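# Pull out and quarter-turn the right-hand yellow rod

## Task

Find the yellow rod closest to the right arm. Draw it outward until it stops, then rotate it by ninety degrees so that the little figures on it are horizontal. At the end, no part of the robot may be in contact with that rod.

## Robot and tools

Robot: two six-joint arms, left_arm and right_arm, each with a parallel two-finger gripper and a wrist fisheye camera (cam_left_wrist and cam_right_wrist, both 672x504). Calibrated bases in the scene frame: left_arm at (-0.028, +0.289, +0.027) m, right_arm at (-0.040, -0.349, +0.007) m, each yawed only slightly. The right arm is on the -y side.

Frames: the scene frame has its origin on the table top, halfway between the two nominal bases, with +x pointing out over the table, +z up and left_arm toward +y. Camera names do not indicate image sides. Each arm reports its hand pose (end_effector_position in metres, end_effector_quat_wxyz) and its wrist camera pose in its own base frame. The fingers point along the gripper's +z and separate along its y. The reported hand point sits between the pads, about 1 cm short of the tips. Reported poses can be off by a few cm, and more at long reach.

Row layout, shared by execute_actions and move: one flat list of 14 numbers, each between -1 and 1, covering both arms. The first 7 are left_arm, the last 7 are right_arm. Within each arm the order is wrist pitch (joint4), shoulder (joint2), wrist yaw (joint5), wrist roll (joint6), elbow (joint3), waist (joint1), then gripper opening. The six joint numbers are scaled offsets, not poses. They count from the Joint targets shown in the last result, not from the previous row. A value of 1.0 equals 2.073 rad for wrist pitch, 1.258 for shoulder, 2.022 for wrist yaw and roll, 1.3 for elbow and 1.202 for waist. Repeating an offset keeps moving the joint further. The opening number is absolute: +1 is fully open, -1 closed, and values in between put the fingers where grip_measured reads that value. A 0 counts as a command, so resend the current opening to leave a gripper unchanged. Send 0 for every joint of an arm that should hold still.

Joint ranges in rad: waist -2.618 to 3.054, shoulder 0.000 to 3.142, elbow 0.000 to 3.142, wrist pitch -1.571 to 1.571, wrist yaw -1.571 to 1.571, wrist roll -2.094 to 2.094. A real end stop can differ from these by up to 0.059 rad. Any action that would drive a joint more than 0.059 rad beyond its range is rejected for both arms. If the first action of a call fails this check, the whole call is rejected. Requests past the real stop are clipped, and the result may then say "joint sent to its limit".

execute_actions(actions, cameras): actions is a list of up to 15 actions. Each action is a list of up to 15 rows, and each row runs for one 1/30 s step. A short action repeats its last row until its 15 steps (0.5 s) are done. An empty list simply reports the state. cameras picks which images return: omitted, null or ["all"] gives all of them, [] gives none, and an unknown name invalidates the call. Joint speed is capped: each target may lead its measured angle only by a fixed amount per step, and targets that would put the hand more than 200 mm from where it is are pulled back. Large offsets can therefore need several actions.

move(target, speed, blend, opening_speed, blocking, cameras): target is one 14-number row or a list of up to 15 rows. Every row is an offset from the same starting Joint targets. All joints move together along interpolated paths, so the hands trace curves, and nothing steers around obstacles. speed is the peak speed in rad/s of the joint with the farthest to travel: 0.01 to 2, default 0.5, given as one value or one per target. blend, in rad, rounds the corners at intermediate targets. opening_speed (0.2 or more, in scale units per second) ramps the gripper gradually. blocking=false returns after about 0.5 s while the move continues. The result adds a "move:" line with the ending (done, off_target, moving, held, fault), limits=held if steps were withheld, and for each arm its worst joint error above 0.035 rad. Neither done nor off_target tells you whether there is contact.

wait(seconds 0 to 10) lets the simulation run on the last commands. stop() brakes a running move. zoom_image(camera, region=[x0, y0, x1, y1] in pixels, at most 504x504) enlarges part of a wrist camera's latest image. read_manual() returns licence text only. finished_scene(scene) ends the current scene; pass that scene's number. It cannot be undone.

Result lines: Joint positions and Joint velocities list each arm's joints in the order above (rad, rad/s), then the pad gap (m; 0.094 when fully open). Joint targets is the base for your next offsets. Tool commands shows the present gripper commands. grip_measured is the finger opening on the command scale. Joint torques use the same order; numbers 2, 5 and 6 wrap with reversed sign past ±28 N m. Calls that run actions also list joint positions at some steps. "joint command not followed" means the clearance check altered some targets. It does not keep the two grippers apart. MOTOR HOT appears at 75 °C. At 90 °C the arm folds and stops working, and at 100 °C it goes limp and falls.

Cautions: move slowly when near the rod, the table or the other arm. Fast contact counts as a hit, and a target set well past the contact point presses hard. Never let the two arms collide. To stop pushing, or when an arm has been dragged, command its targets back beyond its measured positions. Do not release parts while they are moving. Avoid holding a stretched or blocked pose for long, because motors heat up. Before finishing, open the gripper and move it clear of the rod.

Each tool is called after "Call:" as a command line: name --argument value for each argument, lists and objects as JSON in quotes; but a table of rows of numbers goes row by row, as --pt "numbers of a row", without its own name.

## Session

Call:
execute_actions --actions '[]'

Scene clock: 0.00 s.
left_arm: end_effector_position=(+0.4007, +0.0076, +0.1253) grip_measured=+1.000 end_effector_quat_wxyz=(+0.625, -0.028, +0.778, +0.057) | right_arm: end_effector_position=(+0.3999, -0.0295, +0.1148) grip_measured=+1.000 end_effector_quat_wxyz=(+0.608, +0.063, +0.791, -0.024)
Joint names: [wrist pitch, shoulder, wrist yaw, wrist roll, elbow, waist]
Joint positions: left_arm=[0.966 1.539 -0.191 0.014 0.356 -0.068 0.094] | right_arm=[0.914 1.54 0.071 0.059 0.363 -0.045 0.094]
Joint velocities: within noise
Joint torques (N m): no reading
Heat: left arm: 47 °C; right arm: 43 °C.
Joint targets: left_arm=[0.960 1.536 -0.192 0.015 0.359 -0.068] | right_arm=[0.904 1.538 0.071 0.060 0.365 -0.045]
Tool commands: left_gripper/opening=+1.0 right_gripper/opening=+1.0

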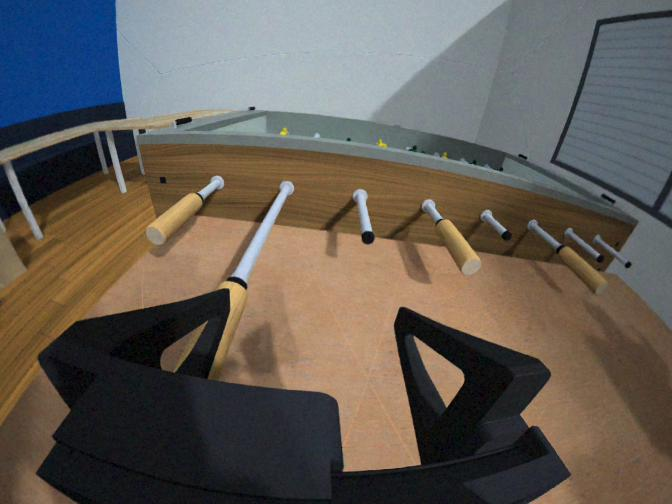

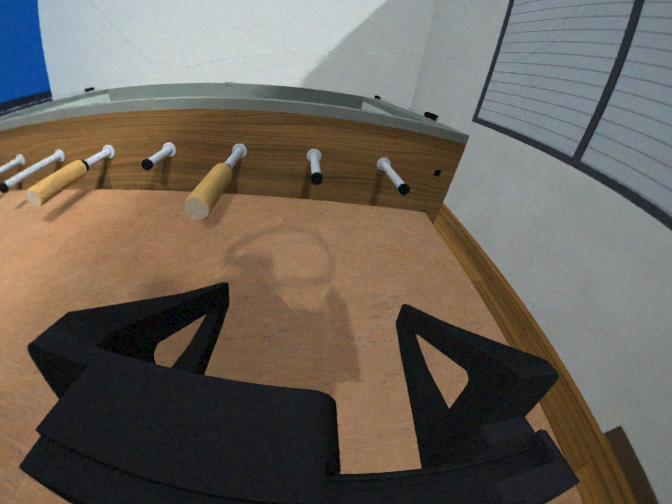

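Call:
zoom_image --camera "cam_left_wrist" --region '[240, 90, 640, 300]'

Call:
zoom_image --camera "cam_right_wrist" --region '[0, 70, 480, 270]'

Scaled by 1.260 from the camera's 672x504 image, which has a finer 960x720 frame.

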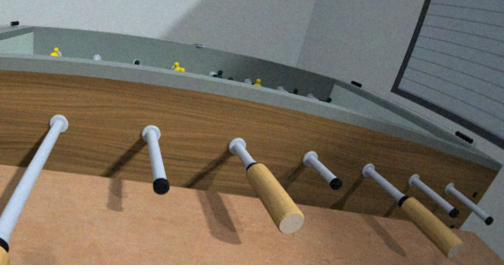

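Scaled by 1.050 from the camera's 672x504 image, which has a finer 960x720 frame.

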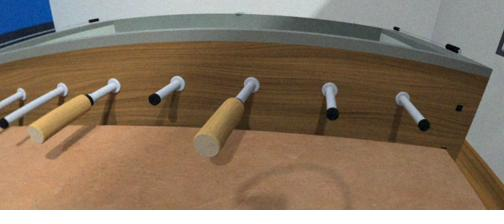

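Call:
zoom_image --camera "cam_left_wrist" --region '[250, 110, 530, 190]'

Call:
move --target '[0,0,0,0,0,0,1,0.2306,0.5294,0.1588,-0.0297,0.2746,0.3369,0.5]' --speed 0.6

Scaled by 1.800 from the camera's 672x504 image, which has a finer 960x720 frame.

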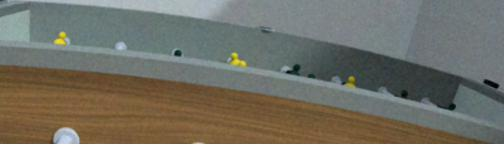

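Scene clock: 94.13 s.
left_arm: end_effector_position=(+0.4007, +0.0076, +0.1253) grip_measured=+1.000 end_effector_quat_wxyz=(+0.625, -0.028, +0.778, +0.057) | right_arm: end_effector_position=(+0.4799, +0.1101, +0.0716) grip_measured=+0.502 end_effector_quat_wxyz=(+0.673, -0.002, +0.739, -0.019)
Joint positions: left_arm=[0.966 1.539 -0.191 0.014 0.356 -0.068 0.094] | right_arm=[1.383 2.186 0.383 0.008 0.703 0.359 0.071]
Joint torques (N m): left_arm=[1.84 -6.34 -0.05 0.01 5.35 -0.03] | right_arm=[1.71 -6.87 0.15 -0.08 5.18 0.12]
Joint targets: left_arm=[0.960 1.536 -0.192 0.015 0.359 -0.068] | right_arm=[1.383 2.204 0.392 0.000 0.722 0.360]
move: done
camera_calibration:
cam_right_wrist: T_world_to_cam=[[-0.0547633, -0.97594, 0.211049, 0.10935], [-0.48523, -0.158718, -0.859861, 0.3446], [0.87267, -0.149496, -0.464864, -0.251279], [0, 0, 0, 1]]

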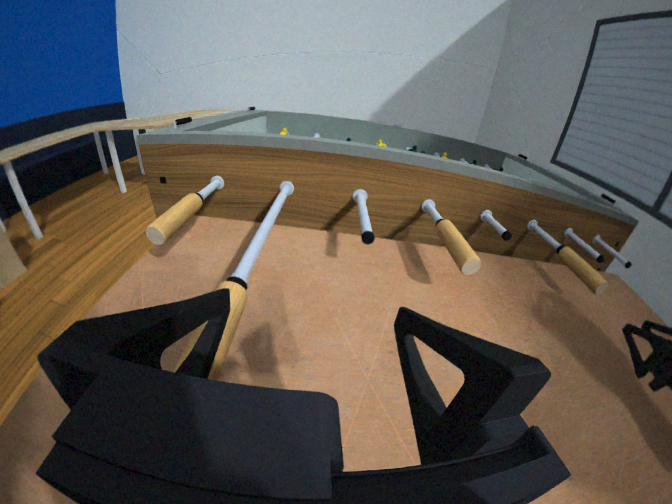

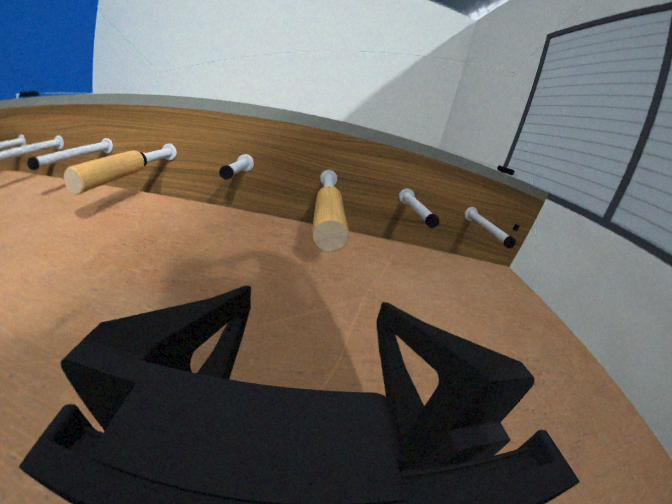

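Call:
move --target '[0,0,0,0,0,0,1,-0.0101,0.1789,-0.045,0.777,0.2662,-0.074,0.5]' --speed 0.7 --cameras '["cam_right_wrist"]'

Scene clock: 121.13 s.
left_arm: end_effector_position=(+0.4007, +0.0076, +0.1253) grip_measured=+1.000 end_effector_quat_wxyz=(+0.625, -0.028, +0.778, +0.057) | right_arm: end_effector_position=(+0.5593, +0.1048, +0.0767) grip_measured=+0.502 end_effector_quat_wxyz=(+0.513, +0.502, +0.484, +0.501)
Joint positions: left_arm=[0.966 1.539 -0.191 0.014 0.356 -0.068 0.094] | right_arm=[1.383 2.403 0.309 1.569 1.049 0.279 0.071]
Joint torques (N m): left_arm=[1.84 -6.34 -0.04 0.02 5.29 -0.03] | right_arm=[1.52 -8.24 -0.05 0.03 5.86 -0.62]
Joint targets: left_arm=[0.960 1.536 -0.192 0.015 0.359 -0.068] | right_arm=[1.361 2.429 0.301 1.571 1.068 0.271]
move: done
camera_calibration:
cam_right_wrist: T_world_to_cam=[[-0.0277355, -0.170402, -0.984984, 0.0996226], [-0.367385, 0.918138, -0.148493, 0.153351], [0.929655, 0.35775, -0.0880682, -0.432867], [0, 0, 0, 1]]
Images, in order: cam_right_wrist.

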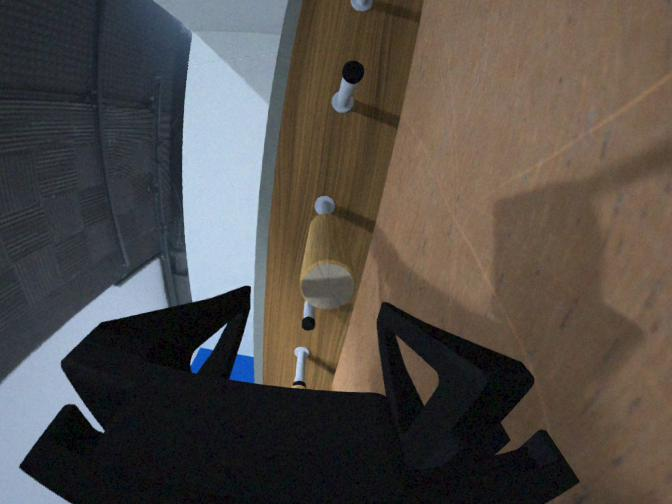

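Call:
move --target '[0,0,0,0,0,0,1,-0.0777,0.0564,-0.0326,0,0.16,-0.0383,0.5]' --speed 0.3 --cameras '["cam_right_wrist"]'

Scene clock: 144.63 s.
left_arm: end_effector_position=(+0.4007, +0.0076, +0.1253) grip_measured=+1.000 end_effector_quat_wxyz=(+0.625, -0.028, +0.778, +0.057) | right_arm: end_effector_position=(+0.6049, +0.1003, +0.0754) grip_measured=+0.502 end_effector_quat_wxyz=(+0.504, +0.501, +0.496, +0.499)
Joint positions: left_arm=[0.966 1.539 -0.191 0.014 0.356 -0.068 0.094] | right_arm=[1.223 2.471 0.243 1.57 1.256 0.233 0.071]
Joint torques (N m): left_arm=[1.83 -6.34 -0.05 0.02 5.3 -0.06] | right_arm=[1.52 -9.07 -0.03 0.02 6.64 -0.64]
Joint targets: left_arm=[0.960 1.536 -0.192 0.015 0.359 -0.068] | right_arm=[1.200 2.500 0.235 1.571 1.277 0.225]
move: done
camera_calibration:
cam_right_wrist: T_world_to_cam=[[-0.0443161, -0.176791, -0.98325, 0.109411], [-0.388518, 0.909789, -0.146071, 0.187483], [0.920375, 0.375537, -0.109005, -0.468394], [0, 0, 0, 1]]
Images, in order: cam_right_wrist.

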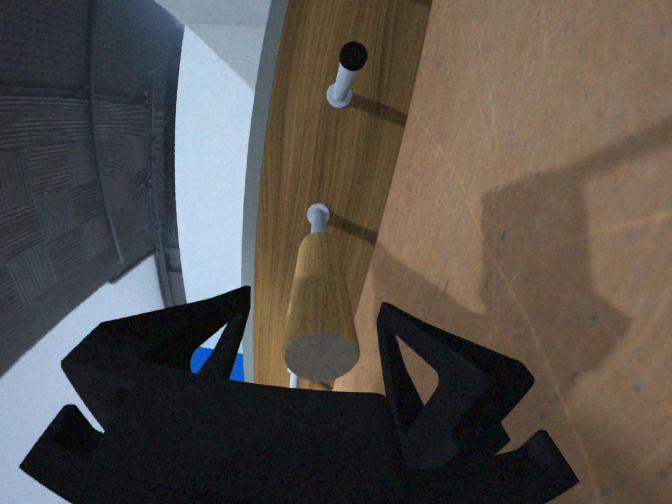

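Call:
move --target '[0,0,0,0,0,0,1,0,0,0,0,0,0,-0.6]' --opening_speed 0.6 --cameras '["cam_right_wrist"]'

Scene clock: 161.23 s.
left_arm: end_effector_position=(+0.4007, +0.0076, +0.1253) grip_measured=+1.000 end_effector_quat_wxyz=(+0.625, -0.028, +0.778, +0.057) | right_arm: end_effector_position=(+0.6049, +0.1003, +0.0732) grip_measured=-0.309 end_effector_quat_wxyz=(+0.503, +0.502, +0.497, +0.498)
Joint positions: left_arm=[0.966 1.539 -0.191 0.014 0.356 -0.068 0.094] | right_arm=[1.218 2.473 0.242 1.57 1.256 0.233 0.032]
Joint torques (N m): left_arm=[1.85 -6.35 -0.04 0.01 5.31 -0.08] | right_arm=[1.57 -9.24 -0.04 0.01 6.63 -0.64]
Joint targets: left_arm=[0.960 1.536 -0.192 0.015 0.359 -0.068] | right_arm=[1.200 2.500 0.235 1.571 1.277 0.225]
move: done
camera_calibration:
cam_right_wrist: T_world_to_cam=[[-0.0504473, -0.177905, -0.982754, 0.110995], [-0.389783, 0.909478, -0.144631, 0.187771], [0.919524, 0.375765, -0.115225, -0.467638], [0, 0, 0, 1]]
Images, in order: cam_right_wrist.

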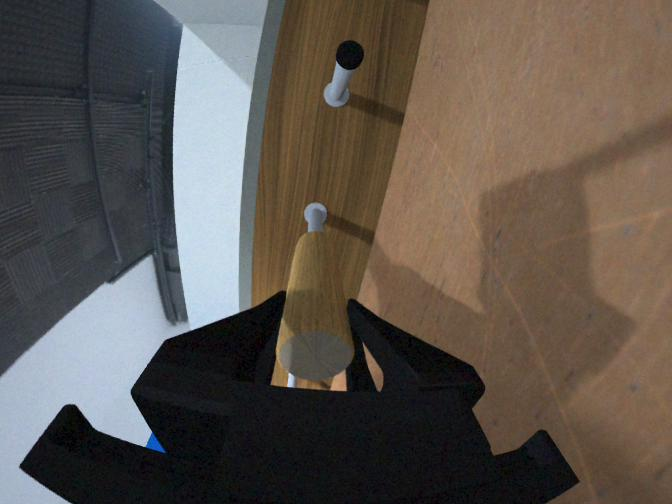

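Call:
move --target '[0,0,0,0,0,0,1,0,0,0,-0.777,0,0,-0.6]' --speed 0.6 --cameras '["cam_right_wrist","cam_left_wrist"]'

Call:
zoom_image --camera "cam_left_wrist" --region '[250, 110, 530, 190]'

Scene clock: 173.10 s.
left_arm: end_effector_position=(+0.4007, +0.0076, +0.1253) grip_measured=+1.000 end_effector_quat_wxyz=(+0.625, -0.028, +0.778, +0.057) | right_arm: end_effector_position=(+0.6053, +0.0978, +0.0750) grip_measured=-0.309 end_effector_quat_wxyz=(+0.709, +0.017, +0.705, +0.000)
Joint positions: left_arm=[0.966 1.539 -0.191 0.014 0.356 -0.068 0.094] | right_arm=[1.221 2.473 0.257 0.023 1.259 0.233 0.032]
Joint torques (N m): left_arm=[1.84 -6.32 -0.06 0.02 5.3 -0.06] | right_arm=[1.53 -9.24 -0.21 -0.25 6.42 -0.64]
Joint targets: left_arm=[0.960 1.536 -0.192 0.015 0.359 -0.068] | right_arm=[1.200 2.500 0.235 0.000 1.277 0.225]
move: done
camera_calibration:
cam_right_wrist: T_world_to_cam=[[-0.0745409, -0.985354, 0.153364, 0.120697], [-0.395887, -0.111914, -0.911454, 0.351672], [0.915269, -0.128656, -0.381747, -0.395014], [0, 0, 0, 1]]

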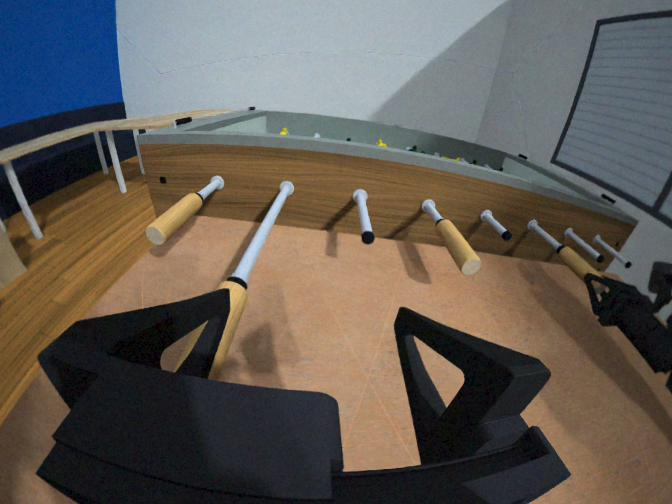

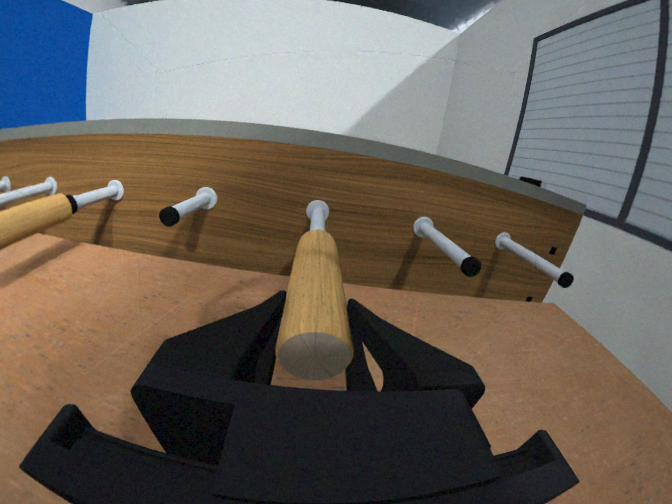

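Scaled by 1.800 from the camera's 672x504 image, which has a finer 960x720 frame.

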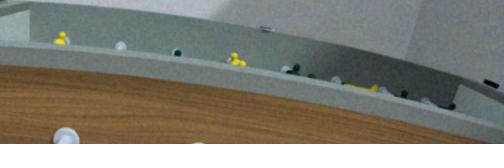

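Call:
move --target '[0,0,0,0,0,0,1,0.069,-0.0771,0.0129,0,-0.1885,0.0233,-0.6]' --speed 0.25 --cameras '["cam_right_wrist"]'

Scene clock: 240.70 s.
left_arm: end_effector_position=(+0.4007, +0.0076, +0.1253) grip_measured=+1.000 end_effector_quat_wxyz=(+0.625, -0.028, +0.778, +0.057) | right_arm: end_effector_position=(+0.5633, +0.0977, +0.0721) grip_measured=-0.309 end_effector_quat_wxyz=(+0.714, +0.016, +0.700, +0.001)
Joint positions: left_arm=[0.966 1.539 -0.191 0.014 0.356 -0.068 0.094] | right_arm=[1.377 2.415 0.276 0.019 1.058 0.255 0.032]
Joint torques (N m): left_arm=[1.86 -6.35 -0.04 0.01 5.31 -0.02] | right_arm=[1.42 -11.22 -0.13 -0.2 2.45 -0.12]
Joint targets: left_arm=[0.960 1.536 -0.192 0.015 0.359 -0.068] | right_arm=[1.343 2.403 0.261 0.000 1.031 0.253]
move: done
camera_calibration:
cam_right_wrist: T_world_to_cam=[[-0.0731141, -0.985478, 0.153256, 0.117076], [-0.384147, -0.113983, -0.916209, 0.326224], [0.920372, -0.125861, -0.370235, -0.36161], [0, 0, 0, 1]]
Images, in order: cam_right_wrist.

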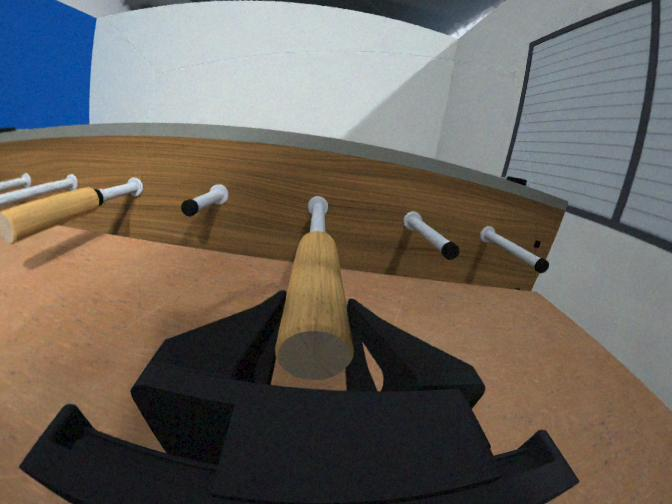

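Call:
move --target '[0,0,0,0,0,0,1,0.0704,-0.058,0.0197,0,-0.1684,0.0333,-0.6]' --speed 0.25 --cameras '["cam_right_wrist"]'

Scene clock: 254.20 s.
left_arm: end_effector_position=(+0.4007, +0.0076, +0.1253) grip_measured=+1.000 end_effector_quat_wxyz=(+0.625, -0.028, +0.778, +0.057) | right_arm: end_effector_position=(+0.5130, +0.0983, +0.0705) grip_measured=-0.309 end_effector_quat_wxyz=(+0.711, +0.016, +0.703, +0.001)
Joint positions: left_arm=[0.966 1.539 -0.191 0.014 0.356 -0.068 0.094] | right_arm=[1.519 2.341 0.315 0.019 0.835 0.293 0.032]
Joint torques (N m): left_arm=[1.85 -6.39 -0.05 0.02 5.35 -0.08] | right_arm=[1.45 -10.06 -0.11 -0.2 1.88 0.03]
Joint targets: left_arm=[0.960 1.536 -0.192 0.015 0.359 -0.068] | right_arm=[1.489 2.330 0.301 0.000 0.812 0.293]
move: done
camera_calibration:
cam_right_wrist: T_world_to_cam=[[-0.0720651, -0.985283, 0.154996, 0.113646], [-0.390345, -0.115144, -0.91344, 0.308619], [0.917844, -0.126329, -0.376302, -0.31409], [0, 0, 0, 1]]
Images, in order: cam_right_wrist.

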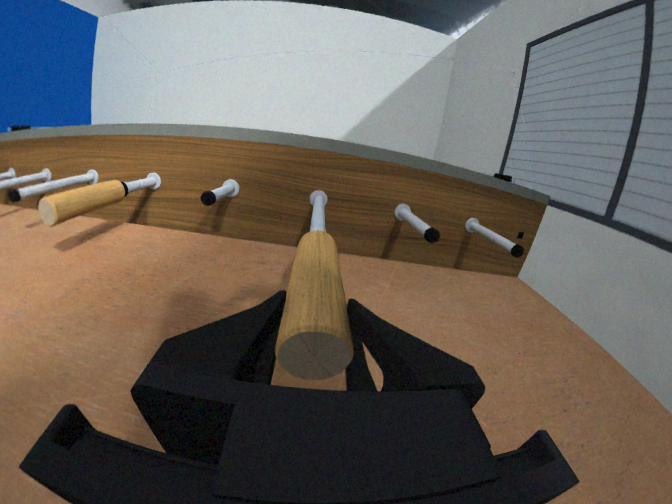

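Call:
move --target '[0,0,0,0,0,0,1,-0.001,-0.1431,0.0237,0.0099,-0.19,0.0491,-0.6]' --speed 0.25 --cameras '["cam_right_wrist"]'

Scene clock: 265.10 s.
left_arm: end_effector_position=(+0.4007, +0.0076, +0.1253) grip_measured=+1.000 end_effector_quat_wxyz=(+0.625, -0.028, +0.778, +0.057) | right_arm: end_effector_position=(+0.4713, +0.1009, +0.0710) grip_measured=-0.310 end_effector_quat_wxyz=(+0.678, +0.003, +0.735, -0.004)
Joint positions: left_arm=[0.966 1.539 -0.191 0.014 0.356 -0.068 0.094] | right_arm=[1.45 2.186 0.342 0.026 0.651 0.333 0.032]
Joint torques (N m): left_arm=[1.84 -6.38 -0.05 0 5.31 -0.06] | right_arm=[2.05 -10.92 0.13 -0.07 -2.95 1.73]
Joint targets: left_arm=[0.960 1.536 -0.192 0.015 0.359 -0.068] | right_arm=[1.487 2.150 0.349 0.020 0.565 0.352]
move: off_target (right_arm); right_arm: the elbow is farthest, 0.086 rad from its target
camera_calibration:
cam_right_wrist: T_world_to_cam=[[-0.0445039, -0.981898, 0.184107, 0.0977102], [-0.471988, -0.141758, -0.870133, 0.331218], [0.880481, -0.125621, -0.457135, -0.252077], [0, 0, 0, 1]]
Images, in order: cam_right_wrist.

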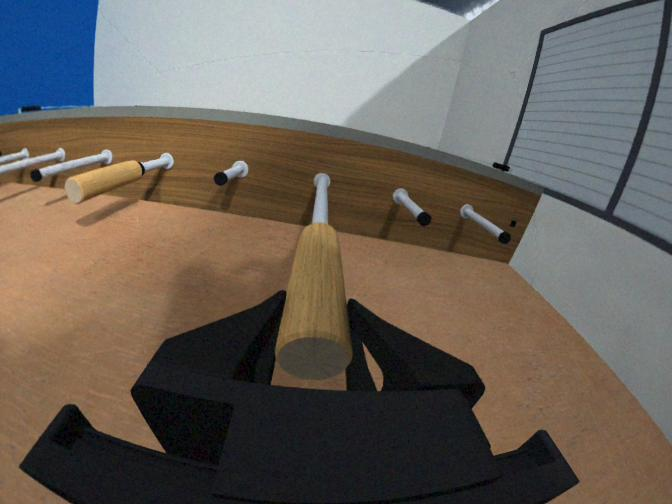

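Call:
move --target '[0,0,0,0,0,0,1,0,-0.02,0.003,0,-0.035,0.006,-0.6]' --speed 0.15 --cameras '["cam_right_wrist","cam_left_wrist"]'

Scene clock: 274.27 s.
left_arm: end_effector_position=(+0.4007, +0.0076, +0.1253) grip_measured=+1.000 end_effector_quat_wxyz=(+0.625, -0.028, +0.778, +0.057) | right_arm: end_effector_position=(+0.4708, +0.1011, +0.0720) grip_measured=-0.310 end_effector_quat_wxyz=(+0.674, +0.001, +0.738, -0.004)
Joint positions: left_arm=[0.966 1.539 -0.191 0.014 0.356 -0.068 0.094] | right_arm=[1.426 2.17 0.34 0.027 0.647 0.333 0.032]
Joint torques (N m): left_arm=[1.85 -6.31 -0.04 0.01 5.33 -0.03] | right_arm=[2.27 -11.66 0.22 -0.08 -6.16 2.37]
Joint targets: left_arm=[0.960 1.536 -0.192 0.015 0.359 -0.068] | right_arm=[1.487 2.125 0.355 0.020 0.520 0.359]
move: off_target (right_arm); right_arm: the elbow is farthest, 0.128 rad from its target
camera_calibration:
cam_right_wrist: T_world_to_cam=[[-0.0405478, -0.981614, 0.18652, 0.0956317], [-0.48017, -0.144561, -0.865181, 0.335624], [0.876238, -0.124642, -0.46548, -0.24857], [0, 0, 0, 1]]

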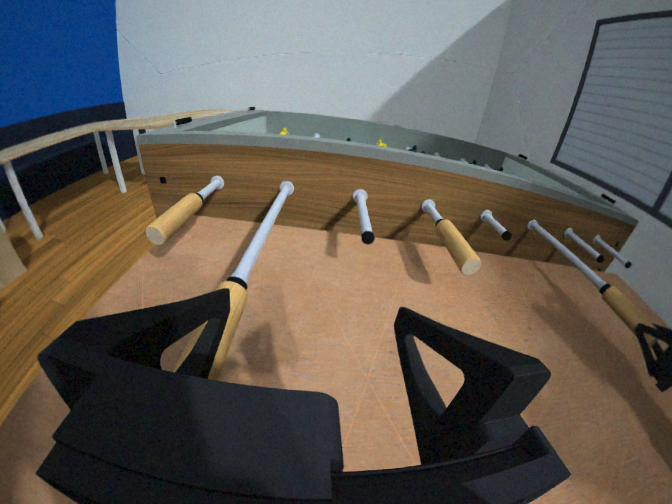

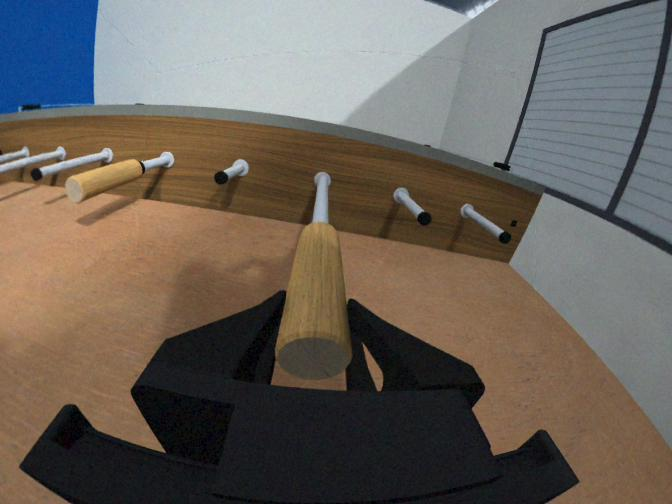

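Call:
zoom_image --camera "cam_left_wrist" --region '[350, 120, 530, 190]'

Scaled by 2.800 from the camera's 672x504 image, which has a finer 960x720 frame.

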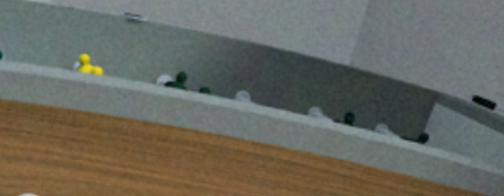

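Call:
move --pt "0 0 0 0 0 0 1 -0.0251 0.0318 -0.005 0 0.0831 -0.0191 -0.6" --pt "0 0 0 0 0 0 1 -0.0251 0.0318 -0.005 0 0.0831 -0.0191 0.5" --speed 0.15 --opening_speed 0.6

Scene clock: 300.60 s.
left_arm: end_effector_position=(+0.4007, +0.0076, +0.1253) grip_measured=+1.000 end_effector_quat_wxyz=(+0.625, -0.028, +0.778, +0.057) | right_arm: end_effector_position=(+0.4694, +0.1014, +0.0725) grip_measured=+0.498 end_effector_quat_wxyz=(+0.676, +0.001, +0.737, -0.002)
Joint positions: left_arm=[0.966 1.539 -0.191 0.014 0.356 -0.068 0.094] | right_arm=[1.437 2.17 0.337 0.028 0.641 0.334 0.07]
Joint torques (N m): left_arm=[1.84 -6.34 -0.05 0.01 5.33 -0.05] | right_arm=[1.71 -8.25 0.14 -0.08 2.47 0.29]
Heat: left arm: 43 °C; right arm: 48 °C.
Joint targets: left_arm=[0.960 1.536 -0.192 0.015 0.359 -0.068] | right_arm=[1.435 2.165 0.345 0.020 0.628 0.336]
move: done
camera_calibration:
cam_right_wrist: T_world_to_cam=[[-0.0379415, -0.982122, 0.18438, 0.0947243], [-0.476325, -0.144427, -0.867326, 0.333828], [0.87845, -0.120733, -0.46233, -0.248769], [0, 0, 0, 1]]

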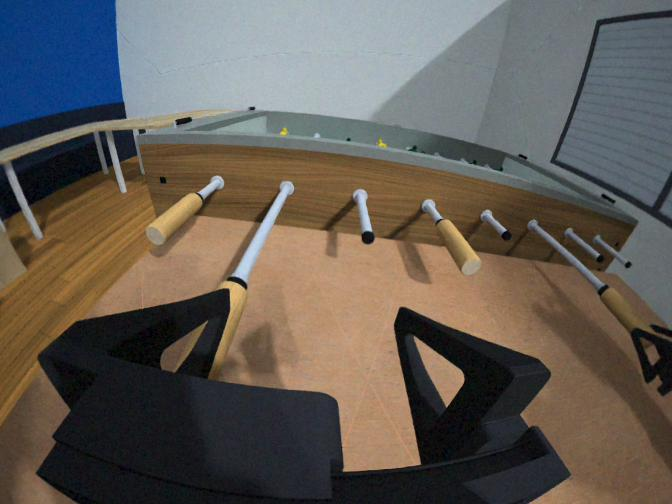

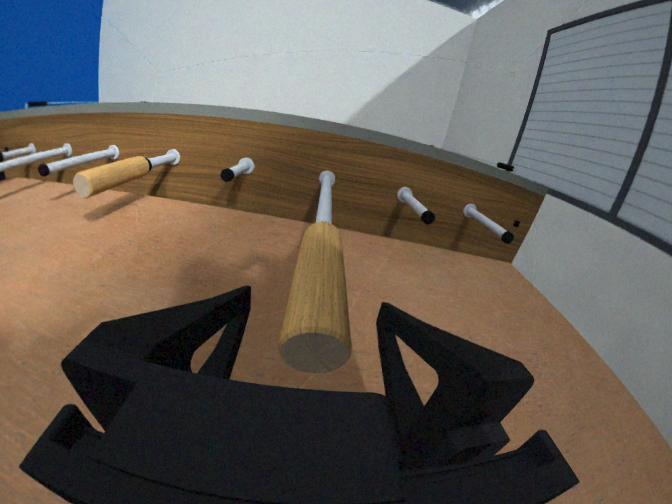

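Call:
move --target '[0,0,0,0,0,0,1,0.0077,-0.1264,0.0396,-0.0099,-0.1792,0.0699,0.5]' --speed 0.4

Scene clock: 308.77 s.
left_arm: end_effector_position=(+0.4007, +0.0076, +0.1253) grip_measured=+1.000 end_effector_quat_wxyz=(+0.625, -0.028, +0.778, +0.057) | right_arm: end_effector_position=(+0.4082, +0.1016, +0.0711) grip_measured=+0.498 end_effector_quat_wxyz=(+0.652, -0.019, +0.757, -0.021)
Joint positions: left_arm=[0.966 1.539 -0.191 0.014 0.356 -0.068 0.094] | right_arm=[1.452 2.022 0.416 0.008 0.407 0.413 0.07]
Joint torques (N m): left_arm=[1.85 -6.35 -0.04 0.01 5.29 -0.05] | right_arm=[1.7 -7.61 0.14 -0.06 2.06 0.66]
Joint targets: left_arm=[0.960 1.536 -0.192 0.015 0.359 -0.068] | right_arm=[1.451 2.006 0.425 0.000 0.395 0.420]
move: done
camera_calibration:
cam_right_wrist: T_world_to_cam=[[-0.0207442, -0.970546, 0.240022, 0.0806937], [-0.528291, -0.19318, -0.826795, 0.326706], [0.84881, -0.143953, -0.508723, -0.177879], [0, 0, 0, 1]]

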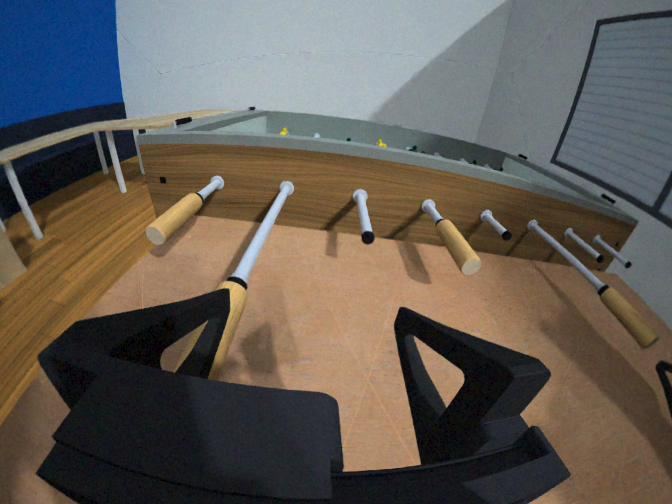

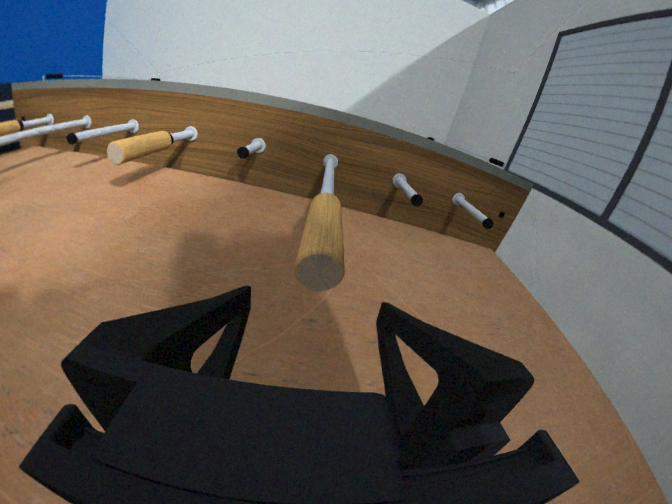

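Call:
finished_scene --scene 1

The scene is finished: the task was done.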